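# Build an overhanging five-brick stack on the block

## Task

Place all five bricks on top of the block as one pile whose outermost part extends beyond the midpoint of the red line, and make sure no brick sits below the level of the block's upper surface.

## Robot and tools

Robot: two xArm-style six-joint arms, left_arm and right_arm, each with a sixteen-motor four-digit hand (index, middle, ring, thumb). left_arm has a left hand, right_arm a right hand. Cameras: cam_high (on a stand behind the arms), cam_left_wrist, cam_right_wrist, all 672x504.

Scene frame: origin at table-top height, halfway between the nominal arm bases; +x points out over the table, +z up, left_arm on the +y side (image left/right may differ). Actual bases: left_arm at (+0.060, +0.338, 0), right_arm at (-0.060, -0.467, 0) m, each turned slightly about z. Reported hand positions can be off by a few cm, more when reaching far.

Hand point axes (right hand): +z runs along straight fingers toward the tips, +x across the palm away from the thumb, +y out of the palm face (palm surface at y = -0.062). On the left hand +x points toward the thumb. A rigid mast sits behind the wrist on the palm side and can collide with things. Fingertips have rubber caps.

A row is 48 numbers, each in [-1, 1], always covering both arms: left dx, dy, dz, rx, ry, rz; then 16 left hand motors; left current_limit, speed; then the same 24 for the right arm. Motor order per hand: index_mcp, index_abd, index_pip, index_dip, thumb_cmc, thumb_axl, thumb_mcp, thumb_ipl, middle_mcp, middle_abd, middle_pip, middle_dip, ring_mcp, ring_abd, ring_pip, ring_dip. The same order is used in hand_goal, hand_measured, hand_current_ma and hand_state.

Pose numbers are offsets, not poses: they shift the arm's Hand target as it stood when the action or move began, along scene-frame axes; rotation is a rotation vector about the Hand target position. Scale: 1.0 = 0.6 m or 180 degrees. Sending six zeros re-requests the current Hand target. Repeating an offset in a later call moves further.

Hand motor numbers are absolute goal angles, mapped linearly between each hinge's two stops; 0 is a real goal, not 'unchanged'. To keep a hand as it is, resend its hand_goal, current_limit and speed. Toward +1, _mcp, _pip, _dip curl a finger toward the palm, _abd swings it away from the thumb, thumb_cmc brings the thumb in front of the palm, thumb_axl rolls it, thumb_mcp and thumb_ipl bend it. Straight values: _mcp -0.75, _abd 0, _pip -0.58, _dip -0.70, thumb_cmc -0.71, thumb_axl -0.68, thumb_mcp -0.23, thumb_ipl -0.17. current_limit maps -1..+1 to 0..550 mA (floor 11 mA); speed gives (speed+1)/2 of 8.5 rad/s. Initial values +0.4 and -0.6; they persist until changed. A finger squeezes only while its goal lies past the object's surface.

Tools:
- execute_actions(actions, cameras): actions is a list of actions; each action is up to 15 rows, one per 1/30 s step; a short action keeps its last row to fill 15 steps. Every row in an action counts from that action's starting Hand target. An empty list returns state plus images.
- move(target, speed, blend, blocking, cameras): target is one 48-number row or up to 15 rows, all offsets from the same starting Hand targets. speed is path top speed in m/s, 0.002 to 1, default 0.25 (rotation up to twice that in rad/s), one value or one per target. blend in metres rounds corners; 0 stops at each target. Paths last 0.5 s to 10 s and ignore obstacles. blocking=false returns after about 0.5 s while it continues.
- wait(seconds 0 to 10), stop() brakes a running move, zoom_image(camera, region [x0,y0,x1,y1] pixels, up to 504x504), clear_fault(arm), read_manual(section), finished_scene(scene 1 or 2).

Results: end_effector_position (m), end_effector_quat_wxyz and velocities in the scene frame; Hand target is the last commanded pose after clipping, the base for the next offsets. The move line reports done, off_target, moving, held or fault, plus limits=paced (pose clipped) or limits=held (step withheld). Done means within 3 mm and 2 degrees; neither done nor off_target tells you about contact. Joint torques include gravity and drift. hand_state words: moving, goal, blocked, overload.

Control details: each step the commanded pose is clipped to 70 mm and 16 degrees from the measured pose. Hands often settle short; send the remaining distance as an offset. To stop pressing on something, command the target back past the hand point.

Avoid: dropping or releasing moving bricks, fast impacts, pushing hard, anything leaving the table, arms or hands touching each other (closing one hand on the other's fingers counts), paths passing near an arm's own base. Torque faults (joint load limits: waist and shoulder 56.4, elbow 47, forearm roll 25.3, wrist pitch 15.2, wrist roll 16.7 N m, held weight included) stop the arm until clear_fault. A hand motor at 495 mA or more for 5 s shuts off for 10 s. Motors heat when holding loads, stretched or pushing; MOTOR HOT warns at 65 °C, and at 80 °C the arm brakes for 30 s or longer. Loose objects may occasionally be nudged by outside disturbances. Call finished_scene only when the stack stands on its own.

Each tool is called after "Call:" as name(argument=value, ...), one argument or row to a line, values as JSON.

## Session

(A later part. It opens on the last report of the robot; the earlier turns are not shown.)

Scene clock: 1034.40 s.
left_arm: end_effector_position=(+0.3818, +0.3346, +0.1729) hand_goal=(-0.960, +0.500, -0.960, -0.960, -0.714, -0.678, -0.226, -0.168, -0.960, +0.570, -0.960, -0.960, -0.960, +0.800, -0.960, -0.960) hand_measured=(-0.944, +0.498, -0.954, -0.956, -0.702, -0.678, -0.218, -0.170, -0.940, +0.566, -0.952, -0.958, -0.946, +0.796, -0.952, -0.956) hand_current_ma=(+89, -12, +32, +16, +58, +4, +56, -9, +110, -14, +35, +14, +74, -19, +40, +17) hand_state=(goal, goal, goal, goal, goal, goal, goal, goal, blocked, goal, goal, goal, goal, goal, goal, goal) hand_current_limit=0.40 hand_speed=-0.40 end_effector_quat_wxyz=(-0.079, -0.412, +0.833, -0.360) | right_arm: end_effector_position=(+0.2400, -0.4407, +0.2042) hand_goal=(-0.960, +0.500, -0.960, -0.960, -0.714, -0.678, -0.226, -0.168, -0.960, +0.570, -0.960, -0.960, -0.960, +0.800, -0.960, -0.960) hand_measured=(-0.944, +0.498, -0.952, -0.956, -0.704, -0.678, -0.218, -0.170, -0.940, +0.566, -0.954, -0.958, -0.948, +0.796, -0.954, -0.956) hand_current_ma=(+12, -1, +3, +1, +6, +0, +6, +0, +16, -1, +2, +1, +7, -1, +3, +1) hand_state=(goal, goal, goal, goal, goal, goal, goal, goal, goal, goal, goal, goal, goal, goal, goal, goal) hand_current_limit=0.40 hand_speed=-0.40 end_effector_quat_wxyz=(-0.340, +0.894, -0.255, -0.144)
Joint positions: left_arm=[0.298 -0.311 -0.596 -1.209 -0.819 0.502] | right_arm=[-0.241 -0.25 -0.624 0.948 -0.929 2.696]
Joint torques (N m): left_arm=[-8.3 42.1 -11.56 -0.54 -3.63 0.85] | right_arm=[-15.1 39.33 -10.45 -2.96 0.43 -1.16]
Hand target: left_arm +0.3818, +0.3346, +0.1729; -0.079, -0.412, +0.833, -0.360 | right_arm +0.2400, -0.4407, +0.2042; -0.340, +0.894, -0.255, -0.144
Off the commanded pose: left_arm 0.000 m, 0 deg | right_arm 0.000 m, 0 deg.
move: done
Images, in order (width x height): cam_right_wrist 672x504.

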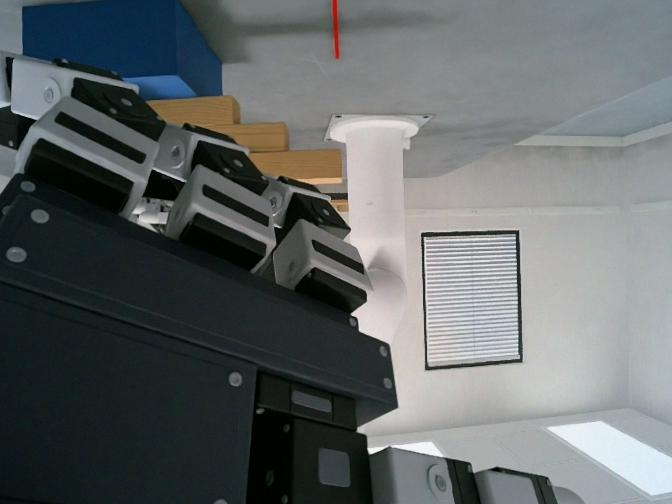

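Call:
zoom_image(
  camera="cam_right_wrist",
  region=[400, 220, 540, 380],
)

Call:
zoom_image(
  camera="cam_right_wrist",
  region=[320, 130, 430, 260],
)

Call:
zoom_image(
  camera="cam_left_wrist",
  region=[0, 0, 220, 240],
)

Scaled by 3.150.

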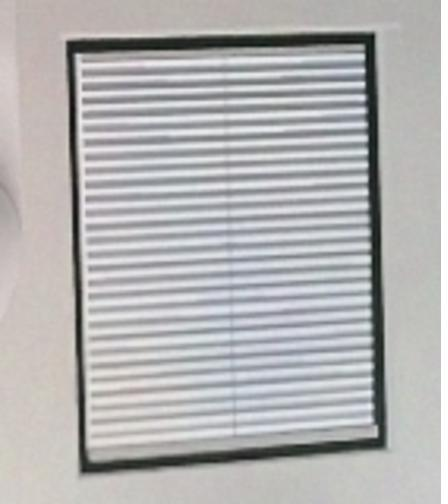

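Scaled by 3.877.

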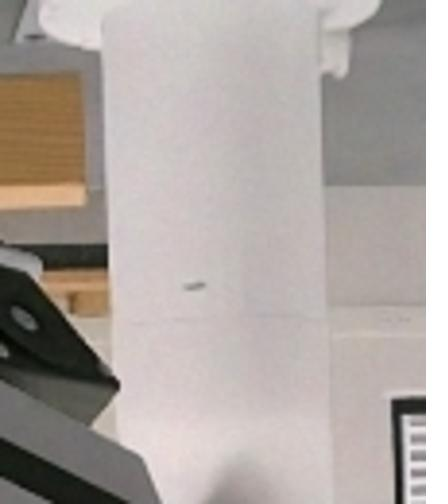

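This scene's latest camera images include none from cam_left_wrist. They are from: cam_right_wrist. cam_left_wrist's image comes with the result of a call that names it in "cameras".

Call:
wait(
  seconds=0.3,
  cameras=["all"],
)

Call:
zoom_image(
  camera="cam_left_wrist",
  region=[0, 0, 340, 240],
)

Scene clock: 1055.10 s.
left_arm: end_effector_position=(+0.3818, +0.3346, +0.1729) hand_goal=(-0.960, +0.500, -0.960, -0.960, -0.714, -0.678, -0.226, -0.168, -0.960, +0.570, -0.960, -0.960, -0.960, +0.800, -0.960, -0.960) hand_measured=(-0.944, +0.498, -0.954, -0.956, -0.702, -0.678, -0.218, -0.170, -0.940, +0.566, -0.952, -0.958, -0.946, +0.796, -0.952, -0.956) hand_current_ma=(+89, -12, +32, +16, +58, +4, +56, -9, +110, -14, +35, +14, +74, -19, +40, +17) hand_state=(goal, goal, goal, goal, goal, goal, goal, goal, blocked, goal, goal, goal, goal, goal, goal, goal) hand_current_limit=0.40 hand_speed=-0.40 end_effector_quat_wxyz=(-0.079, -0.412, +0.833, -0.360) | right_arm: end_effector_position=(+0.2400, -0.4407, +0.2042) hand_goal=(-0.960, +0.500, -0.960, -0.960, -0.714, -0.678, -0.226, -0.168, -0.960, +0.570, -0.960, -0.960, -0.960, +0.800, -0.960, -0.960) hand_measured=(-0.944, +0.498, -0.952, -0.956, -0.704, -0.678, -0.218, -0.170, -0.940, +0.566, -0.954, -0.958, -0.948, +0.796, -0.954, -0.956) hand_current_ma=(+12, -1, +3, +1, +6, +0, +6, +0, +16, -1, +2, +1, +7, -1, +3, +1) hand_state=(goal, goal, goal, goal, goal, goal, goal, goal, goal, goal, goal, goal, goal, goal, goal, goal) hand_current_limit=0.40 hand_speed=-0.40 end_effector_quat_wxyz=(-0.340, +0.894, -0.255, -0.144)
Joint positions: left_arm=[0.298 -0.311 -0.596 -1.209 -0.819 0.502] | right_arm=[-0.241 -0.25 -0.623 0.948 -0.929 2.696]
Joint torques (N m): left_arm=[-8.35 41.88 -11.75 -0.88 -3.64 0.8] | right_arm=[-15.18 39.99 -10.75 -2.73 0.27 -1.09]
Hand target: left_arm +0.3818, +0.3346, +0.1729; -0.079, -0.412, +0.833, -0.360 | right_arm +0.2400, -0.4407, +0.2042; -0.340, +0.894, -0.255, -0.144
Off the commanded pose: left_arm 0.000 m, 0 deg | right_arm 0.000 m, 0 deg.
wait: 0.30 s; at rest from the start

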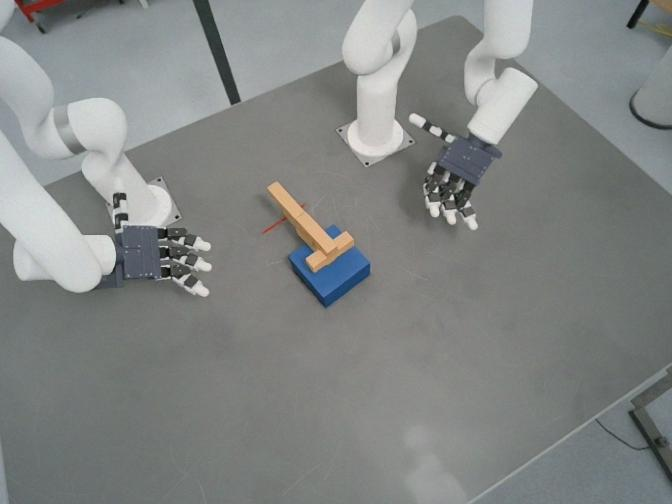

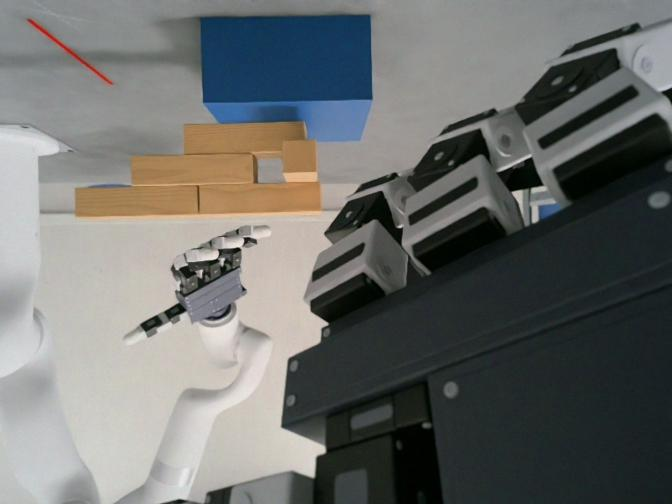

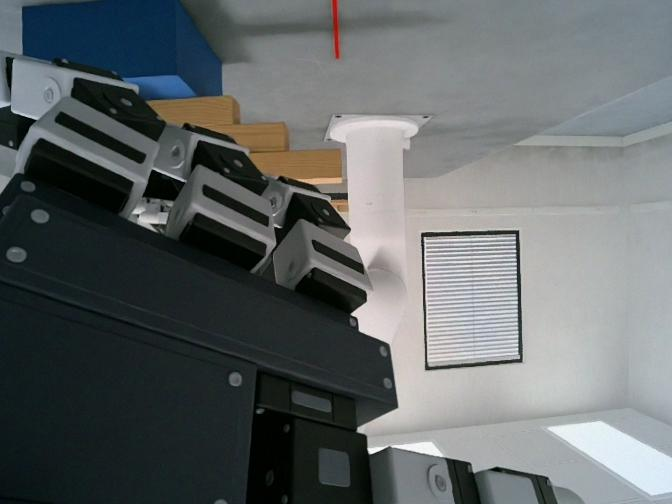

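Scaled by 1.482.

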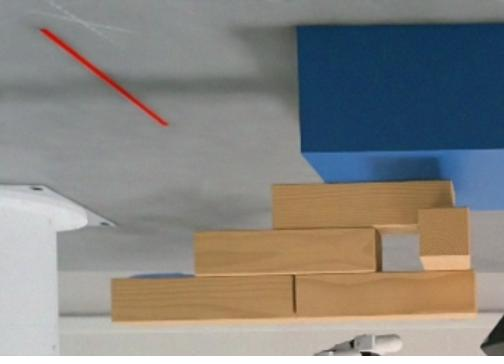

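Call:
move(
  target=[
    [0,0,0,0,0,0,-0.96,0.5,-0.96,-0.96,-0.714,-0.678,-0.226,-0.168,-0.96,0.57,-0.96,-0.96,-0.96,0.8,-0.96,-0.96,0.4,-0.4,0.0475,0.2475,0.2007,0.2233,-0.1614,0.1223,0.1,0,-0.3,-0.48,0.657,-0.678,-0.2,-0.18,0.1,0,-0.3,-0.48,-0.95,0.35,-0.7,-0.8,0.4,-0.4],
    [0,0,0,0,0,0,-0.96,0.5,-0.96,-0.96,-0.714,-0.678,-0.226,-0.168,-0.96,0.57,-0.96,-0.96,-0.96,0.8,-0.96,-0.96,0.4,-0.4,0.0475,0.6975,0.1707,0.2233,-0.1614,0.1223,0.1,0,-0.3,-0.48,0.657,-0.678,-0.2,-0.18,0.1,0,-0.3,-0.48,-0.95,0.35,-0.7,-0.8,0.4,-0.4],
  ],
  speed=[0.25,0.15],
  cameras=["cam_high","cam_left_wrist"],
)

Scene clock: 1086.03 s.
left_arm: end_effector_position=(+0.3818, +0.3346, +0.1729) hand_goal=(-0.960, +0.500, -0.960, -0.960, -0.714, -0.678, -0.226, -0.168, -0.960, +0.570, -0.960, -0.960, -0.960, +0.800, -0.960, -0.960) hand_measured=(-0.944, +0.498, -0.954, -0.956, -0.702, -0.678, -0.218, -0.170, -0.940, +0.566, -0.952, -0.958, -0.946, +0.796, -0.952, -0.956) hand_current_ma=(+89, -12, +32, +16, +58, +4, +56, -9, +110, -14, +35, +14, +74, -19, +40, +17) hand_state=(goal, goal, goal, goal, goal, goal, goal, goal, blocked, goal, goal, goal, goal, goal, goal, goal) hand_current_limit=0.40 hand_speed=-0.40 end_effector_quat_wxyz=(-0.079, -0.412, +0.833, -0.360) | right_arm: end_effector_position=(+0.2685, -0.0222, +0.3066) hand_goal=(+0.100, +0.000, -0.300, -0.480, +0.656, -0.678, -0.200, -0.180, +0.100, +0.000, -0.300, -0.480, -0.950, +0.350, -0.700, -0.800) hand_measured=(+0.102, +0.004, -0.302, -0.482, +0.656, -0.678, -0.198, -0.178, +0.102, +0.002, -0.302, -0.482, -0.944, +0.354, -0.700, -0.802) hand_current_ma=(+0, +1, -1, -1, +0, +0, +0, +1, +0, +0, +0, +0, +3, +1, +0, +0) hand_state=(goal, goal, goal, goal, goal, goal, goal, goal, goal, goal, goal, goal, goal, goal, goal, goal) hand_current_limit=0.40 hand_speed=-0.40 end_effector_quat_wxyz=(-0.640, +0.763, +0.070, -0.058)
Joint positions: left_arm=[0.298 -0.311 -0.596 -1.209 -0.819 0.502] | right_arm=[0.531 -0.332 -0.826 1.837 -1.233 2.053]
Joint torques (N m): left_arm=[-7.58 42.25 -11.58 -0.71 -3.64 0.81] | right_arm=[19.3 25.65 -22.75 3.05 0.19 1.26]
Hand target: left_arm +0.3818, +0.3346, +0.1729; -0.079, -0.412, +0.833, -0.360 | right_arm +0.2685, -0.0222, +0.3066; -0.640, +0.763, +0.070, -0.059
Off the commanded pose: left_arm 0.000 m, 0 deg | right_arm 0.000 m, 0 deg.
move: done
Images, in order (width x height): cam_high 672x504, cam_left_wrist 672x504.

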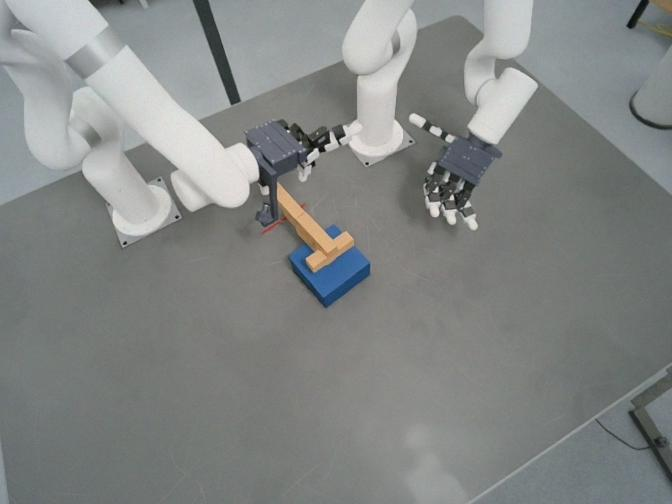

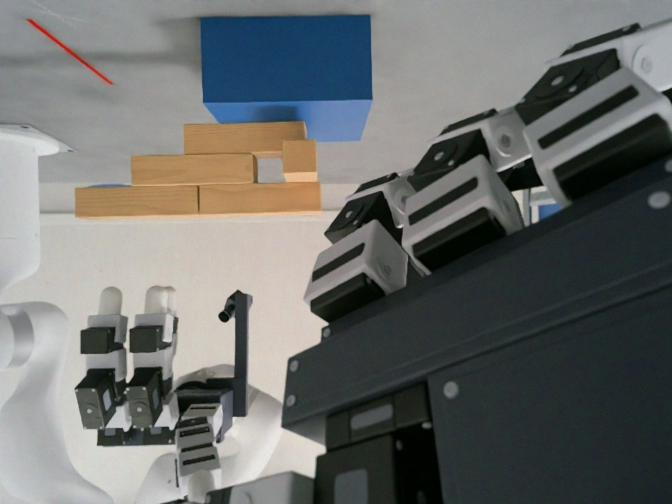

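Call:
move(
  target=[0,0,0,0,0,0,-0.96,0.5,-0.96,-0.96,-0.714,-0.678,-0.226,-0.168,-0.96,0.57,-0.96,-0.96,-0.96,0.8,-0.96,-0.96,0.4,-0.4,0,0,-0.1660,0,0,0,0.1,0,-0.3,-0.48,0.657,-0.678,-0.2,-0.18,0.1,0,-0.3,-0.48,-0.95,0.35,-0.7,-0.8,0.4,-0.4],
  speed=0.05,
  cameras=["cam_left_wrist"],
)

Call:
zoom_image(
  camera="cam_left_wrist",
  region=[60, 120, 260, 230],
)

Scene clock: 1090.50 s.
left_arm: end_effector_position=(+0.3818, +0.3346, +0.1729) hand_goal=(-0.960, +0.500, -0.960, -0.960, -0.714, -0.678, -0.226, -0.168, -0.960, +0.570, -0.960, -0.960, -0.960, +0.800, -0.960, -0.960) hand_measured=(-0.944, +0.498, -0.954, -0.956, -0.702, -0.678, -0.218, -0.170, -0.940, +0.566, -0.952, -0.958, -0.946, +0.796, -0.952, -0.956) hand_current_ma=(+89, -12, +32, +16, +58, +4, +56, -9, +110, -14, +35, +14, +74, -19, +40, +17) hand_state=(goal, goal, goal, goal, goal, goal, goal, goal, blocked, goal, goal, goal, goal, goal, goal, goal) hand_current_limit=0.40 hand_speed=-0.40 end_effector_quat_wxyz=(-0.079, -0.412, +0.833, -0.360) | right_arm: end_effector_position=(+0.2685, -0.0222, +0.2071) hand_goal=(+0.100, +0.000, -0.300, -0.480, +0.656, -0.678, -0.200, -0.180, +0.100, +0.000, -0.300, -0.480, -0.950, +0.350, -0.700, -0.800) hand_measured=(+0.102, +0.004, -0.302, -0.482, +0.656, -0.678, -0.198, -0.178, +0.102, +0.002, -0.302, -0.482, -0.944, +0.354, -0.700, -0.802) hand_current_ma=(+0, +1, -1, -1, +0, +0, +0, +1, +0, +0, +0, +0, +3, +1, +0, +0) hand_state=(goal, goal, goal, goal, goal, goal, goal, goal, goal, goal, goal, goal, goal, goal, goal, goal) hand_current_limit=0.40 hand_speed=-0.40 end_effector_quat_wxyz=(-0.640, +0.763, +0.070, -0.059)
Joint positions: left_arm=[0.298 -0.311 -0.596 -1.209 -0.819 0.502] | right_arm=[0.531 -0.541 -0.817 1.903 -1.297 1.834]
Joint torques (N m): left_arm=[-8.17 40.69 -11.14 -0.65 -3.6 0.83] | right_arm=[6.35 29.43 -19.71 2.71 -2.13 -1.14]
Hand target: left_arm +0.3818, +0.3346, +0.1729; -0.079, -0.412, +0.833, -0.360 | right_arm +0.2685, -0.0222, +0.2070; -0.640, +0.763, +0.070, -0.059
Off the commanded pose: left_arm 0.000 m, 0 deg | right_arm 0.000 m, 0 deg.
move: done
Images, in order (width x height): cam_left_wrist 672x504.

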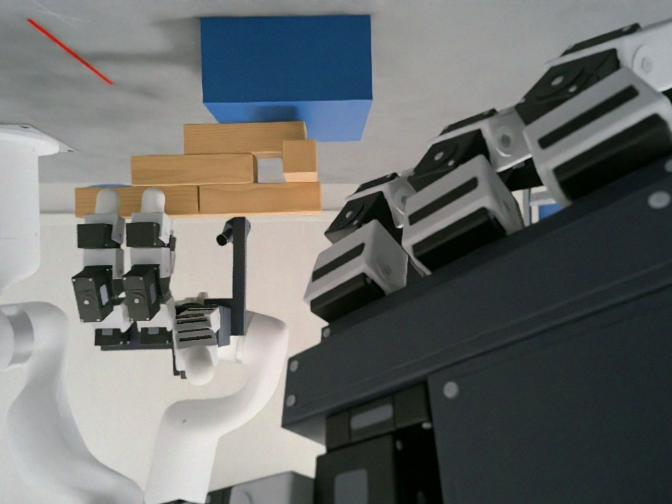

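Scaled by 2.520.

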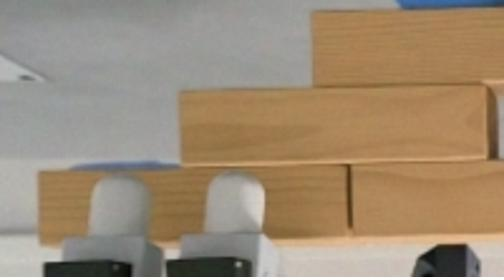

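Call:
move(
  target=[
    [0,0,0,0,0,0,-0.96,0.5,-0.96,-0.96,-0.714,-0.678,-0.226,-0.168,-0.96,0.57,-0.96,-0.96,-0.96,0.8,-0.96,-0.96,0.4,-0.4,0,0,0,0,0,0,0.215,0,-0.3,-0.48,0.657,-0.678,-0.09,-0.18,0.215,0,-0.3,-0.48,-0.95,0.35,-0.7,-0.8,0.3,-0.9],
    [0,0,0,0,0,0,-0.96,0.5,-0.96,-0.96,-0.714,-0.678,-0.226,-0.168,-0.96,0.57,-0.96,-0.96,-0.96,0.8,-0.96,-0.96,0.4,-0.4,0,0,0,0,0,0,0.236,0,-0.3,-0.48,0.657,-0.678,-0.055,-0.185,0.236,0,-0.3,-0.48,-0.95,0.35,-0.7,-0.8,0.25,-0.97],
    [0,0,0,0,0,0,-0.96,0.5,-0.96,-0.96,-0.714,-0.678,-0.226,-0.168,-0.96,0.57,-0.96,-0.96,-0.96,0.8,-0.96,-0.96,0.4,-0.4,0,0,0,0,0,0,0.25,0,-0.3,-0.48,0.657,-0.678,-0.02,-0.185,0.25,0,-0.3,-0.48,-0.95,0.35,-0.7,-0.8,0.2,-0.97],
  ],
  speed=0.02,
  cameras=["cam_left_wrist"],
)

Call:
zoom_image(
  camera="cam_left_wrist",
  region=[60, 120, 260, 230],
)

Scene clock: 1094.67 s.
left_arm: end_effector_position=(+0.3818, +0.3346, +0.1729) hand_goal=(-0.960, +0.500, -0.960, -0.960, -0.714, -0.678, -0.226, -0.168, -0.960, +0.570, -0.960, -0.960, -0.960, +0.800, -0.960, -0.960) hand_measured=(-0.944, +0.498, -0.954, -0.956, -0.702, -0.678, -0.218, -0.170, -0.940, +0.566, -0.952, -0.958, -0.946, +0.796, -0.952, -0.956) hand_current_ma=(+89, -12, +32, +16, +58, +4, +56, -9, +110, -14, +35, +14, +74, -19, +40, +17) hand_state=(goal, goal, goal, goal, goal, goal, goal, goal, blocked, goal, goal, goal, goal, goal, goal, goal) hand_current_limit=0.40 hand_speed=-0.40 end_effector_quat_wxyz=(-0.079, -0.412, +0.833, -0.360) | right_arm: end_effector_position=(+0.2685, -0.0222, +0.2070) hand_goal=(+0.250, +0.000, -0.300, -0.480, +0.656, -0.678, -0.020, -0.186, +0.250, +0.000, -0.300, -0.480, -0.950, +0.350, -0.700, -0.800) hand_measured=(+0.238, +0.004, -0.304, -0.482, +0.656, -0.678, -0.052, -0.190, +0.240, +0.002, -0.304, -0.482, -0.944, +0.354, -0.700, -0.802) hand_current_ma=(-8, +1, -1, -1, +0, +0, -49, -2, -6, +0, -1, +0, +3, +1, +0, +0) hand_state=(goal, goal, goal, goal, goal, goal, blocked, goal, goal, goal, goal, goal, goal, goal, goal, goal) hand_current_limit=0.20 hand_speed=-0.97 end_effector_quat_wxyz=(-0.640, +0.763, +0.070, -0.059)
Joint positions: left_arm=[0.298 -0.311 -0.596 -1.209 -0.819 0.502] | right_arm=[0.531 -0.541 -0.817 1.903 -1.297 1.834]
Joint torques (N m): left_arm=[-7.94 42.15 -11.33 -0.75 -3.57 0.74] | right_arm=[4.48 30.69 -19.06 2.93 -1.93 -1.02]
Hand target: left_arm +0.3818, +0.3346, +0.1729; -0.079, -0.412, +0.833, -0.360 | right_arm +0.2685, -0.0222, +0.2070; -0.640, +0.763, +0.070, -0.059
Off the commanded pose: left_arm 0.000 m, 0 deg | right_arm 0.000 m, 0 deg.
move: done
Images, in order (width x height): cam_left_wrist 672x504.

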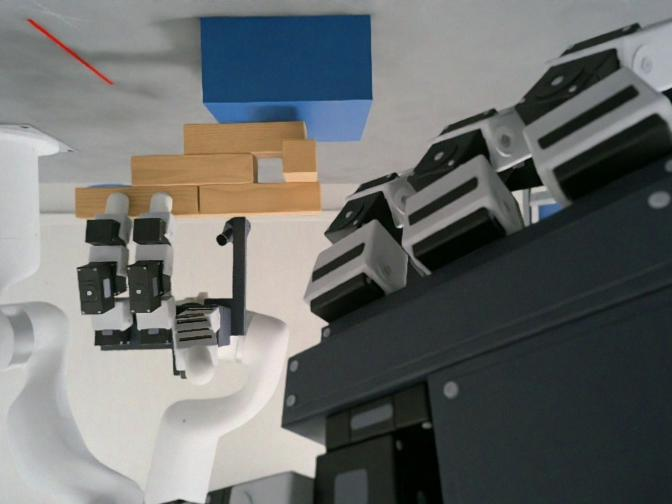

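Scaled by 2.520.

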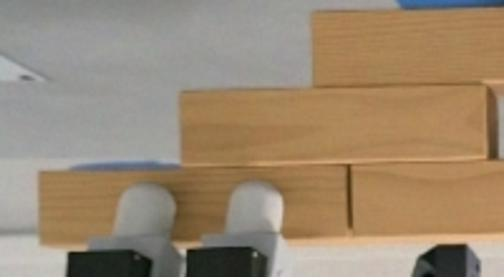

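Call:
move(
  target=[
    [0,0,0,0,0,0,-0.96,0.5,-0.96,-0.96,-0.714,-0.678,-0.226,-0.168,-0.96,0.57,-0.96,-0.96,-0.96,0.8,-0.96,-0.96,0.4,-0.4,0,0,0,0,0,0,0.262,0,-0.3,-0.48,0.657,-0.678,0.02,-0.185,0.262,0,-0.3,-0.48,-0.95,0.35,-0.7,-0.8,0.2,-0.97],
    [0,0,0,0,0,0,-0.96,0.5,-0.96,-0.96,-0.714,-0.678,-0.226,-0.168,-0.96,0.57,-0.96,-0.96,-0.96,0.8,-0.96,-0.96,0.4,-0.4,-0.00295,-0.00055,0.0003,0,0,0,0.262,0,-0.3,-0.48,0.657,-0.678,0.02,-0.185,0.262,0,-0.3,-0.48,-0.95,0.35,-0.7,-0.8,0.2,-0.97],
  ],
  speed=[0.02,0.005],
  cameras=["cam_left_wrist"],
)

Call:
zoom_image(
  camera="cam_left_wrist",
  region=[60, 120, 260, 230],
)

Call:
zoom_image(
  camera="cam_left_wrist",
  region=[120, 160, 220, 230],
)

Scene clock: 1098.00 s.
left_arm: end_effector_position=(+0.3818, +0.3346, +0.1729) hand_goal=(-0.960, +0.500, -0.960, -0.960, -0.714, -0.678, -0.226, -0.168, -0.960, +0.570, -0.960, -0.960, -0.960, +0.800, -0.960, -0.960) hand_measured=(-0.944, +0.498, -0.954, -0.956, -0.702, -0.678, -0.218, -0.170, -0.940, +0.566, -0.952, -0.958, -0.946, +0.796, -0.952, -0.956) hand_current_ma=(+89, -12, +32, +16, +58, +4, +56, -9, +110, -14, +35, +14, +74, -19, +40, +17) hand_state=(goal, goal, goal, goal, goal, goal, goal, goal, blocked, goal, goal, goal, goal, goal, goal, goal) hand_current_limit=0.40 hand_speed=-0.40 end_effector_quat_wxyz=(-0.079, -0.412, +0.833, -0.360) | right_arm: end_effector_position=(+0.2668, -0.0225, +0.2072) hand_goal=(+0.262, +0.000, -0.300, -0.480, +0.656, -0.678, +0.020, -0.186, +0.262, +0.000, -0.300, -0.480, -0.950, +0.350, -0.700, -0.800) hand_measured=(+0.238, +0.002, -0.312, -0.484, +0.656, -0.678, -0.040, -0.198, +0.240, +0.002, -0.308, -0.482, -0.944, +0.354, -0.700, -0.802) hand_current_ma=(-22, +0, -7, -1, +0, +0, -142, -10, -19, +0, -4, -1, +3, +1, +0, +0) hand_state=(blocked, goal, goal, goal, goal, goal, blocked, goal, blocked, goal, goal, goal, goal, goal, goal, goal) hand_current_limit=0.20 hand_speed=-0.97 end_effector_quat_wxyz=(-0.640, +0.763, +0.070, -0.059)
Joint positions: left_arm=[0.298 -0.311 -0.596 -1.209 -0.819 0.502] | right_arm=[0.533 -0.538 -0.812 1.905 -1.298 1.833]
Joint torques (N m): left_arm=[-9.15 41.71 -11.15 -0.67 -3.68 0.78] | right_arm=[18.59 50.18 -9.7 2.68 -2.16 -0.98]
Hand target: left_arm +0.3818, +0.3346, +0.1729; -0.079, -0.412, +0.833, -0.360 | right_arm +0.2668, -0.0225, +0.2072; -0.640, +0.763, +0.070, -0.059
Off the commanded pose: left_arm 0.000 m, 0 deg | right_arm 0.000 m, 0 deg.
move: done
Images, in order (width x height): cam_left_wrist 672x504.

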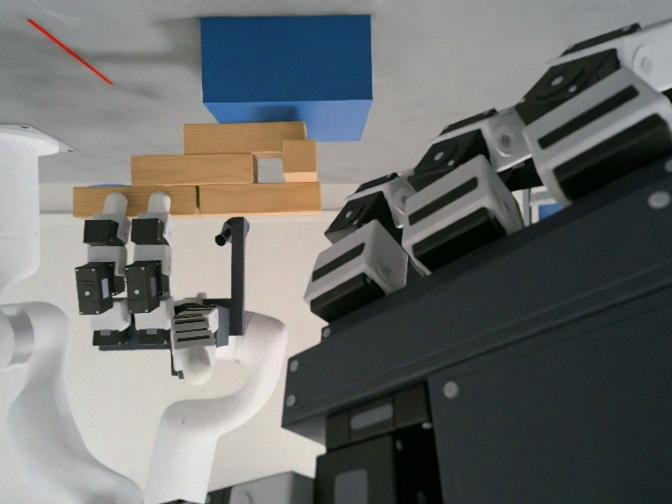

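Scaled by 2.520.

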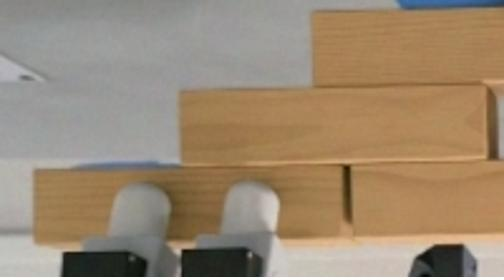

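Scaled by 5.040.

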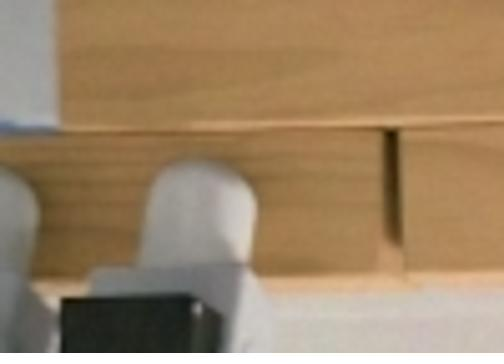

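Call:
move(
  target=[
    [0,0,0,0,0,0,-0.96,0.5,-0.96,-0.96,-0.714,-0.678,-0.226,-0.168,-0.96,0.57,-0.96,-0.96,-0.96,0.8,-0.96,-0.96,0.4,-0.4,0,0,0,0,0,0,0.25,0,-0.302,-0.48,0.657,-0.678,-0.03,-0.19,0.25,0,-0.302,-0.48,-0.95,0.35,-0.7,-0.8,0.2,-0.96],
    [0,0,0,0,0,0,-0.96,0.5,-0.96,-0.96,-0.714,-0.678,-0.226,-0.168,-0.96,0.57,-0.96,-0.96,-0.96,0.8,-0.96,-0.96,0.4,-0.4,0,0,0,0,0,0,0.236,0,-0.302,-0.48,0.657,-0.678,-0.055,-0.188,0.236,0,-0.302,-0.48,-0.95,0.35,-0.7,-0.8,0.2,-0.97],
    [0,0,0,0,0,0,-0.96,0.5,-0.96,-0.96,-0.714,-0.678,-0.226,-0.168,-0.96,0.57,-0.96,-0.96,-0.96,0.8,-0.96,-0.96,0.4,-0.4,0,0,0,0,0,0,0.226,0,-0.302,-0.48,0.657,-0.678,-0.07,-0.185,0.226,0,-0.302,-0.48,-0.95,0.35,-0.7,-0.8,0.25,-0.97],
  ],
  speed=0.02,
  cameras=["cam_left_wrist"],
)

Call:
zoom_image(
  camera="cam_left_wrist",
  region=[60, 120, 260, 230],
)

Scene clock: 1101.73 s.
left_arm: end_effector_position=(+0.3818, +0.3346, +0.1729) hand_goal=(-0.960, +0.500, -0.960, -0.960, -0.714, -0.678, -0.226, -0.168, -0.960, +0.570, -0.960, -0.960, -0.960, +0.800, -0.960, -0.960) hand_measured=(-0.944, +0.498, -0.954, -0.956, -0.702, -0.678, -0.218, -0.170, -0.940, +0.566, -0.952, -0.958, -0.946, +0.796, -0.952, -0.956) hand_current_ma=(+89, -12, +32, +16, +58, +4, +56, -9, +110, -14, +35, +14, +74, -19, +40, +17) hand_state=(goal, goal, goal, goal, goal, goal, goal, goal, blocked, goal, goal, goal, goal, goal, goal, goal) hand_current_limit=0.40 hand_speed=-0.40 end_effector_quat_wxyz=(-0.079, -0.412, +0.833, -0.360) | right_arm: end_effector_position=(+0.2668, -0.0225, +0.2072) hand_goal=(+0.226, +0.000, -0.302, -0.480, +0.656, -0.678, -0.070, -0.186, +0.226, +0.000, -0.302, -0.480, -0.950, +0.350, -0.700, -0.800) hand_measured=(+0.232, +0.002, -0.306, -0.482, +0.656, -0.678, -0.068, -0.188, +0.232, +0.002, -0.306, -0.482, -0.944, +0.354, -0.700, -0.802) hand_current_ma=(+2, +0, -1, -1, +0, +0, +0, -1, +2, +0, -1, -1, +3, +1, +0, +0) hand_state=(goal, goal, goal, goal, goal, goal, goal, goal, goal, goal, goal, goal, goal, goal, goal, goal) hand_current_limit=0.25 hand_speed=-0.97 end_effector_quat_wxyz=(-0.640, +0.763, +0.070, -0.059)
Joint positions: left_arm=[0.298 -0.311 -0.596 -1.209 -0.819 0.502] | right_arm=[0.533 -0.538 -0.812 1.905 -1.298 1.833]
Joint torques (N m): left_arm=[-8.86 41.48 -11.52 -0.74 -3.59 0.81] | right_arm=[17.31 50.69 -10.46 2.47 -1.92 -1]
Hand target: left_arm +0.3818, +0.3346, +0.1729; -0.079, -0.412, +0.833, -0.360 | right_arm +0.2668, -0.0225, +0.2072; -0.640, +0.763, +0.070, -0.059
Off the commanded pose: left_arm 0.000 m, 0 deg | right_arm 0.000 m, 0 deg.
move: done
Images, in order (width x height): cam_left_wrist 672x504.

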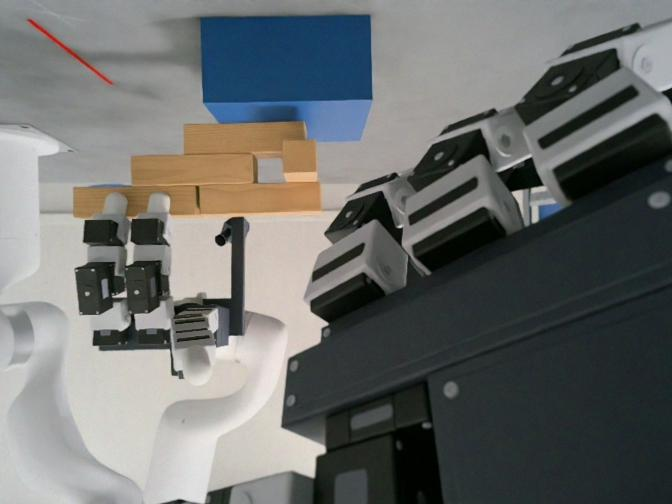

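Scaled by 2.520.

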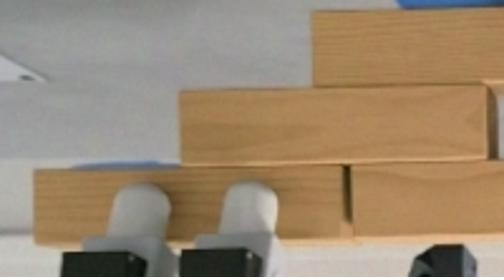

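Call:
move(
  target=[0,0,0,0,0,0,-0.96,0.5,-0.96,-0.96,-0.714,-0.678,-0.226,-0.168,-0.96,0.57,-0.96,-0.96,-0.96,0.8,-0.96,-0.96,0.4,-0.4,0,0,0,0,0,0,0.21,0,-0.3,-0.48,0.657,-0.678,-0.09,-0.18,0.21,0,-0.3,-0.48,-0.95,0.35,-0.7,-0.8,0.3,-0.96],
  cameras=["cam_left_wrist"],
)

Call:
zoom_image(
  camera="cam_left_wrist",
  region=[60, 120, 260, 230],
)

Scene clock: 1107.43 s.
left_arm: end_effector_position=(+0.3818, +0.3346, +0.1729) hand_goal=(-0.960, +0.500, -0.960, -0.960, -0.714, -0.678, -0.226, -0.168, -0.960, +0.570, -0.960, -0.960, -0.960, +0.800, -0.960, -0.960) hand_measured=(-0.944, +0.498, -0.954, -0.956, -0.702, -0.678, -0.218, -0.170, -0.940, +0.566, -0.952, -0.958, -0.946, +0.796, -0.952, -0.956) hand_current_ma=(+89, -12, +32, +16, +58, +4, +56, -9, +110, -14, +35, +14, +74, -19, +40, +17) hand_state=(goal, goal, goal, goal, goal, goal, goal, goal, blocked, goal, goal, goal, goal, goal, goal, goal) hand_current_limit=0.40 hand_speed=-0.40 end_effector_quat_wxyz=(-0.079, -0.412, +0.833, -0.360) | right_arm: end_effector_position=(+0.2668, -0.0225, +0.2072) hand_goal=(+0.210, +0.000, -0.300, -0.480, +0.656, -0.678, -0.090, -0.180, +0.210, +0.000, -0.300, -0.480, -0.950, +0.350, -0.700, -0.800) hand_measured=(+0.216, +0.002, -0.304, -0.482, +0.656, -0.678, -0.088, -0.182, +0.216, +0.002, -0.302, -0.482, -0.944, +0.354, -0.700, -0.802) hand_current_ma=(+2, +0, -1, -1, +0, +0, +1, -1, +2, +0, -1, -1, +3, +1, +0, +0) hand_state=(goal, goal, goal, goal, goal, goal, goal, goal, goal, goal, goal, goal, goal, goal, goal, goal) hand_current_limit=0.30 hand_speed=-0.96 end_effector_quat_wxyz=(-0.640, +0.763, +0.070, -0.059)
Joint positions: left_arm=[0.298 -0.311 -0.596 -1.209 -0.819 0.502] | right_arm=[0.533 -0.538 -0.812 1.905 -1.298 1.833]
Joint torques (N m): left_arm=[-8.16 41.42 -11.54 -0.62 -3.62 0.9] | right_arm=[14.43 49.68 -12.18 2.49 -1.75 -1.01]
Hand target: left_arm +0.3818, +0.3346, +0.1729; -0.079, -0.412, +0.833, -0.360 | right_arm +0.2668, -0.0225, +0.2072; -0.640, +0.763, +0.070, -0.059
Off the commanded pose: left_arm 0.000 m, 0 deg | right_arm 0.000 m, 0 deg.
move: done
Images, in order (width x height): cam_left_wrist 672x504.

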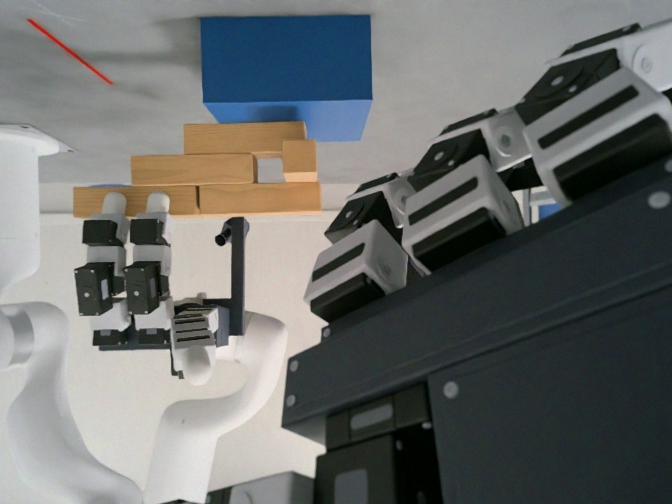

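Scaled by 2.520.

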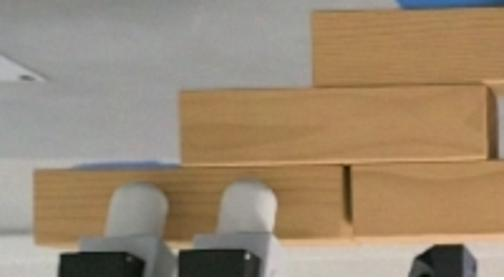

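Call:
move(
  target=[
    [0,0,0,0,0,0,-0.96,0.5,-0.96,-0.96,-0.714,-0.678,-0.226,-0.168,-0.96,0.57,-0.96,-0.96,-0.96,0.8,-0.96,-0.96,0.4,-0.4,0,0,0,0,0,0,0.08,0,-0.3,-0.48,0.657,-0.678,-0.22,-0.18,0.08,0,-0.3,-0.48,-0.95,0.35,-0.7,-0.8,0.4,-0.92],
    [0,0,0,0,0,0,-0.96,0.5,-0.96,-0.96,-0.714,-0.678,-0.226,-0.168,-0.96,0.57,-0.96,-0.96,-0.96,0.8,-0.96,-0.96,0.4,-0.4,0,0,0.1667,0,0,0,0.08,0,-0.3,-0.48,0.657,-0.678,-0.22,-0.18,0.08,0,-0.3,-0.48,-0.95,0.35,-0.7,-0.8,0.4,-0.92],
  ],
  speed=0.07,
  cameras=["cam_left_wrist"],
)

Call:
zoom_image(
  camera="cam_left_wrist",
  region=[60, 120, 260, 230],
)

Scene clock: 1112.17 s.
left_arm: end_effector_position=(+0.3818, +0.3346, +0.1729) hand_goal=(-0.960, +0.500, -0.960, -0.960, -0.714, -0.678, -0.226, -0.168, -0.960, +0.570, -0.960, -0.960, -0.960, +0.800, -0.960, -0.960) hand_measured=(-0.944, +0.498, -0.954, -0.956, -0.702, -0.678, -0.218, -0.170, -0.940, +0.566, -0.952, -0.958, -0.946, +0.796, -0.952, -0.956) hand_current_ma=(+89, -12, +32, +16, +58, +4, +56, -9, +110, -14, +35, +14, +74, -19, +40, +17) hand_state=(goal, goal, goal, goal, goal, goal, goal, goal, blocked, goal, goal, goal, goal, goal, goal, goal) hand_current_limit=0.40 hand_speed=-0.40 end_effector_quat_wxyz=(-0.079, -0.412, +0.833, -0.360) | right_arm: end_effector_position=(+0.2667, -0.0225, +0.3072) hand_goal=(+0.080, +0.000, -0.300, -0.480, +0.656, -0.678, -0.220, -0.180, +0.080, +0.000, -0.300, -0.480, -0.950, +0.350, -0.700, -0.800) hand_measured=(+0.088, +0.002, -0.302, -0.482, +0.656, -0.678, -0.216, -0.182, +0.088, +0.002, -0.302, -0.482, -0.944, +0.354, -0.700, -0.802) hand_current_ma=(+4, +0, -1, -1, +0, +0, +1, +0, +4, +0, +0, -1, +3, +1, +0, +0) hand_state=(goal, goal, goal, goal, goal, goal, goal, goal, goal, goal, goal, goal, goal, goal, goal, goal) hand_current_limit=0.40 hand_speed=-0.92 end_effector_quat_wxyz=(-0.640, +0.763, +0.070, -0.059)
Joint positions: left_arm=[0.298 -0.311 -0.596 -1.209 -0.819 0.502] | right_arm=[0.533 -0.328 -0.822 1.838 -1.232 2.053]
Joint torques (N m): left_arm=[-8.55 42 -11.25 -0.73 -3.62 0.87] | right_arm=[12.79 45.6 -22.72 -2.7 0.26 1.29]
Hand target: left_arm +0.3818, +0.3346, +0.1729; -0.079, -0.412, +0.833, -0.360 | right_arm +0.2668, -0.0225, +0.3072; -0.640, +0.763, +0.070, -0.059
Off the commanded pose: left_arm 0.000 m, 0 deg | right_arm 0.000 m, 0 deg.
move: done
Images, in order (width x height): cam_left_wrist 672x504.

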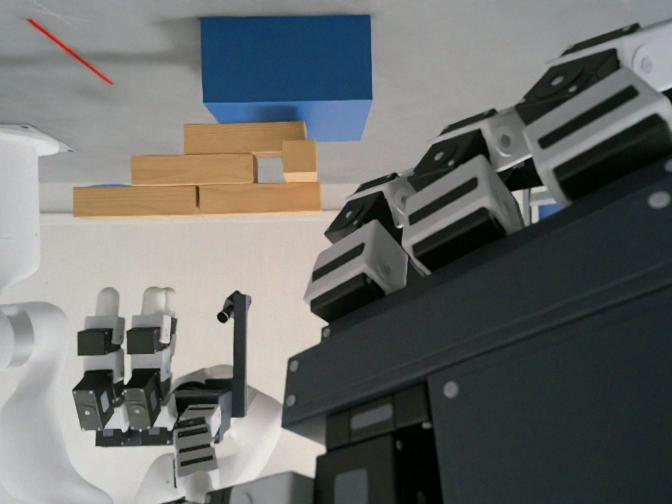

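Scaled by 2.520.

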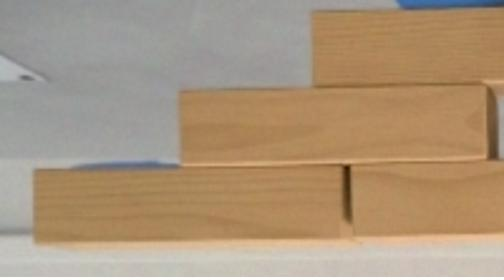

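Call:
move(
  target=[
    [0,0,0,0,0,0,-0.96,0.5,-0.96,-0.96,-0.714,-0.678,-0.226,-0.168,-0.96,0.57,-0.96,-0.96,-0.96,0.8,-0.96,-0.96,0.4,-0.4,0,-0.45,0.02,0,0,0,0.08,0,-0.3,-0.48,0.657,-0.678,-0.22,-0.18,0.08,0,-0.3,-0.48,-0.95,0.35,-0.7,-0.8,0.4,-0.92],
    [0,0,0,0,0,0,-0.96,0.5,-0.96,-0.96,-0.714,-0.678,-0.226,-0.168,-0.96,0.57,-0.96,-0.96,-0.96,0.8,-0.96,-0.96,0.4,-0.4,0.0012,-0.6885,-0.1717,-0.2233,0.1614,-0.1223,-0.96,0.5,-0.96,-0.96,-0.714,-0.678,-0.226,-0.168,-0.96,0.57,-0.96,-0.96,-0.96,0.8,-0.96,-0.96,0.4,-0.4],
  ],
  speed=[0.15,0.2],
  blend=[0.03,0],
  cameras=["all"],
)

Call:
zoom_image(
  camera="cam_left_wrist",
  region=[60, 120, 260, 230],
)

Scene clock: 1121.40 s.
left_arm: end_effector_position=(+0.3818, +0.3346, +0.1729) hand_goal=(-0.960, +0.500, -0.960, -0.960, -0.714, -0.678, -0.226, -0.168, -0.960, +0.570, -0.960, -0.960, -0.960, +0.800, -0.960, -0.960) hand_measured=(-0.944, +0.498, -0.954, -0.956, -0.702, -0.678, -0.218, -0.170, -0.940, +0.566, -0.952, -0.958, -0.946, +0.796, -0.952, -0.956) hand_current_ma=(+89, -12, +32, +16, +58, +4, +56, -9, +110, -14, +35, +14, +74, -19, +40, +17) hand_state=(goal, goal, goal, goal, goal, goal, goal, goal, blocked, goal, goal, goal, goal, goal, goal, goal) hand_current_limit=0.40 hand_speed=-0.40 end_effector_quat_wxyz=(-0.079, -0.412, +0.833, -0.360) | right_arm: end_effector_position=(+0.2675, -0.4356, +0.2042) hand_goal=(-0.960, +0.500, -0.960, -0.960, -0.714, -0.678, -0.226, -0.168, -0.960, +0.570, -0.960, -0.960, -0.960, +0.800, -0.960, -0.960) hand_measured=(-0.944, +0.496, -0.952, -0.956, -0.704, -0.678, -0.218, -0.170, -0.940, +0.568, -0.954, -0.958, -0.948, +0.796, -0.954, -0.956) hand_current_ma=(+12, -1, +3, +1, +6, +0, +5, +0, +16, -1, +2, +1, +8, -1, +3, +1) hand_state=(goal, goal, goal, goal, goal, goal, goal, goal, goal, goal, goal, goal, goal, goal, goal, goal) hand_current_limit=0.40 hand_speed=-0.40 end_effector_quat_wxyz=(-0.340, +0.894, -0.255, -0.144)
Joint positions: left_arm=[0.298 -0.311 -0.596 -1.209 -0.819 0.502] | right_arm=[-0.216 -0.302 -0.695 0.956 -0.932 2.722]
Joint torques (N m): left_arm=[-8.01 41.07 -11.1 -0.89 -3.62 0.85] | right_arm=[-13 22.42 -19.78 -2.49 0.31 1.3]
Hand target: left_arm +0.3818, +0.3346, +0.1729; -0.079, -0.412, +0.833, -0.360 | right_arm +0.2675, -0.4356, +0.2042; -0.340, +0.894, -0.255, -0.144
Off the commanded pose: left_arm 0.000 m, 0 deg | right_arm 0.000 m, 0 deg.
move: done

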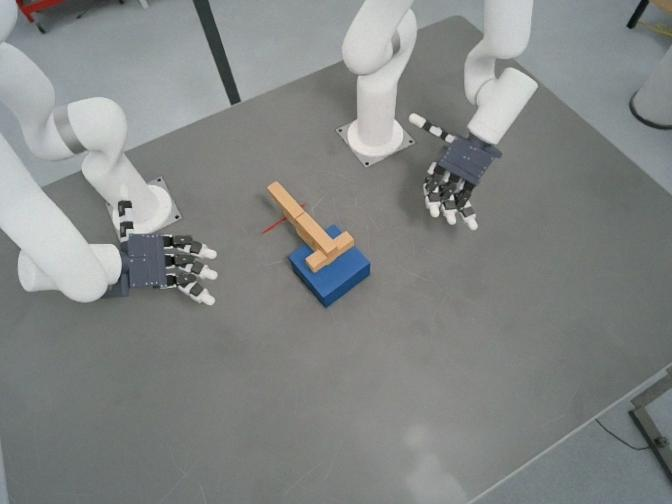

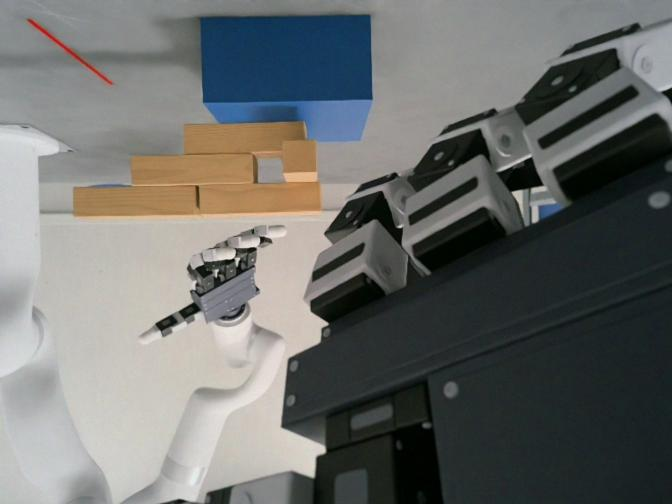

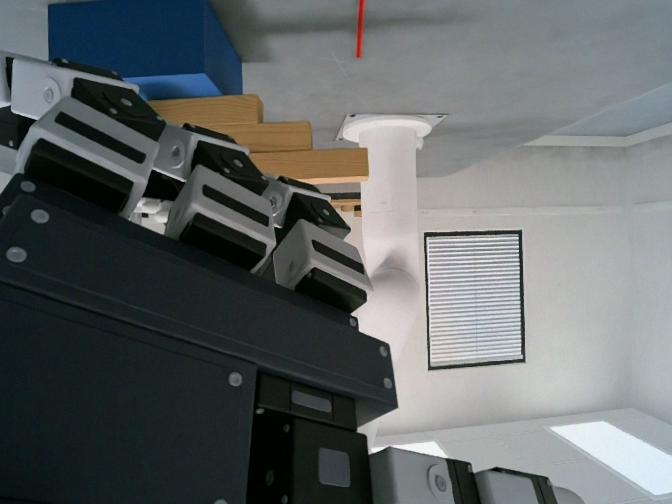

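Scaled by 2.520.

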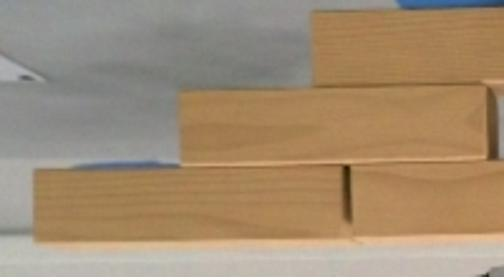

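Call:
zoom_image(
  camera="cam_right_wrist",
  region=[300, 0, 420, 240],
)

Scaled by 2.100.

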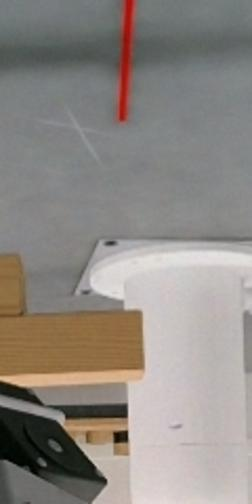

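Call:
move(
  target=[0,0,0,0,0,0,-0.96,0.5,-0.96,-0.96,-0.714,-0.678,-0.226,-0.168,-0.96,0.57,-0.96,-0.96,-0.96,0.8,-0.96,-0.96,0.4,-0.4,-0.0458,-0.0085,0,0,0,0,-0.96,0.5,-0.96,-0.96,-0.714,-0.678,-0.226,-0.168,-0.96,0.57,-0.96,-0.96,-0.96,0.8,-0.96,-0.96,0.4,-0.4],
  speed=0.12,
  cameras=["cam_right_wrist"],
)

Call:
zoom_image(
  camera="cam_right_wrist",
  region=[300, 0, 420, 240],
)

Scene clock: 1126.63 s.
left_arm: end_effector_position=(+0.3818, +0.3346, +0.1729) hand_goal=(-0.960, +0.500, -0.960, -0.960, -0.714, -0.678, -0.226, -0.168, -0.960, +0.570, -0.960, -0.960, -0.960, +0.800, -0.960, -0.960) hand_measured=(-0.944, +0.498, -0.954, -0.956, -0.702, -0.678, -0.218, -0.170, -0.940, +0.566, -0.952, -0.958, -0.946, +0.796, -0.952, -0.956) hand_current_ma=(+89, -12, +32, +16, +58, +4, +56, -9, +110, -14, +35, +14, +74, -19, +40, +17) hand_state=(goal, goal, goal, goal, goal, goal, goal, goal, blocked, goal, goal, goal, goal, goal, goal, goal) hand_current_limit=0.40 hand_speed=-0.40 end_effector_quat_wxyz=(-0.079, -0.412, +0.833, -0.360) | right_arm: end_effector_position=(+0.2400, -0.4407, +0.2042) hand_goal=(-0.960, +0.500, -0.960, -0.960, -0.714, -0.678, -0.226, -0.168, -0.960, +0.570, -0.960, -0.960, -0.960, +0.800, -0.960, -0.960) hand_measured=(-0.944, +0.498, -0.952, -0.956, -0.704, -0.678, -0.218, -0.170, -0.940, +0.568, -0.954, -0.958, -0.948, +0.796, -0.954, -0.956) hand_current_ma=(+12, -1, +3, +1, +6, +0, +5, +0, +16, -1, +2, +1, +7, -1, +3, +1) hand_state=(goal, goal, goal, goal, goal, goal, goal, goal, goal, goal, goal, goal, goal, goal, goal, goal) hand_current_limit=0.40 hand_speed=-0.40 end_effector_quat_wxyz=(-0.340, +0.894, -0.255, -0.144)
Joint positions: left_arm=[0.298 -0.311 -0.596 -1.209 -0.819 0.502] | right_arm=[-0.241 -0.25 -0.623 0.948 -0.929 2.696]
Joint torques (N m): left_arm=[-7.65 42.37 -11.35 -0.48 -3.66 0.83] | right_arm=[-15.32 39.19 -10.25 -2.63 0.39 -1.14]
Hand target: left_arm +0.3818, +0.3346, +0.1729; -0.079, -0.412, +0.833, -0.360 | right_arm +0.2400, -0.4407, +0.2042; -0.340, +0.894, -0.255, -0.144
Off the commanded pose: left_arm 0.000 m, 0 deg | right_arm 0.000 m, 0 deg.
move: done
Images, in order (width x height): cam_right_wrist 672x504.

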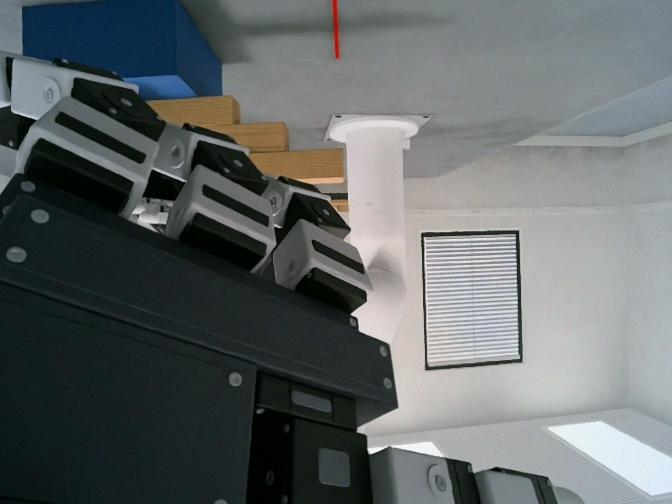

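Scaled by 2.100.

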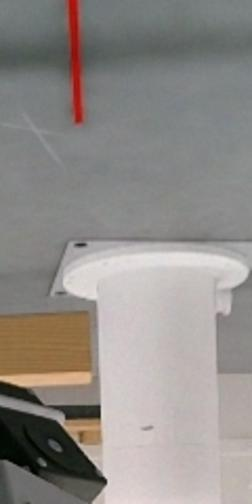

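Call:
zoom_image(
  camera="cam_right_wrist",
  region=[320, 0, 360, 60],
)

Call:
zoom_image(
  camera="cam_right_wrist",
  region=[325, 130, 365, 190],
)

Call:
zoom_image(
  camera="cam_right_wrist",
  region=[330, 150, 430, 280],
)

Scaled by 8.400.

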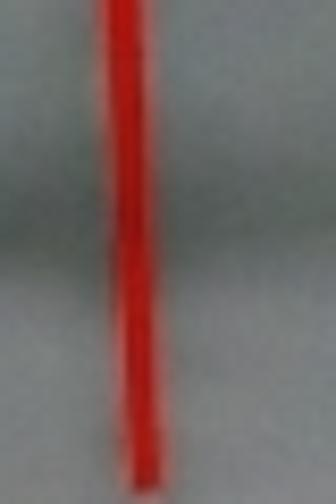

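Scaled by 8.400.

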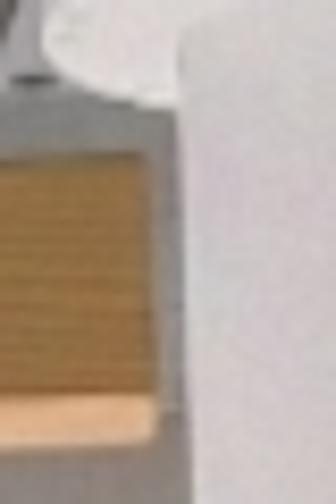

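Scaled by 3.877.

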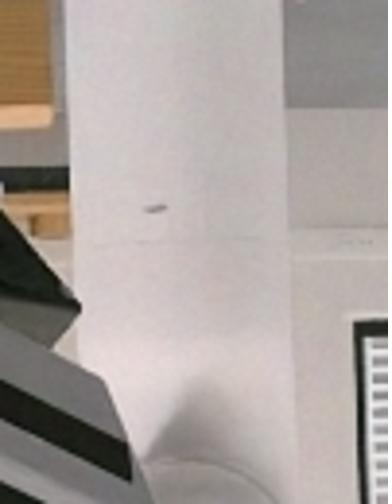

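Call:
finished_scene(
  scene=1,
)

The scene is finished: the task was done.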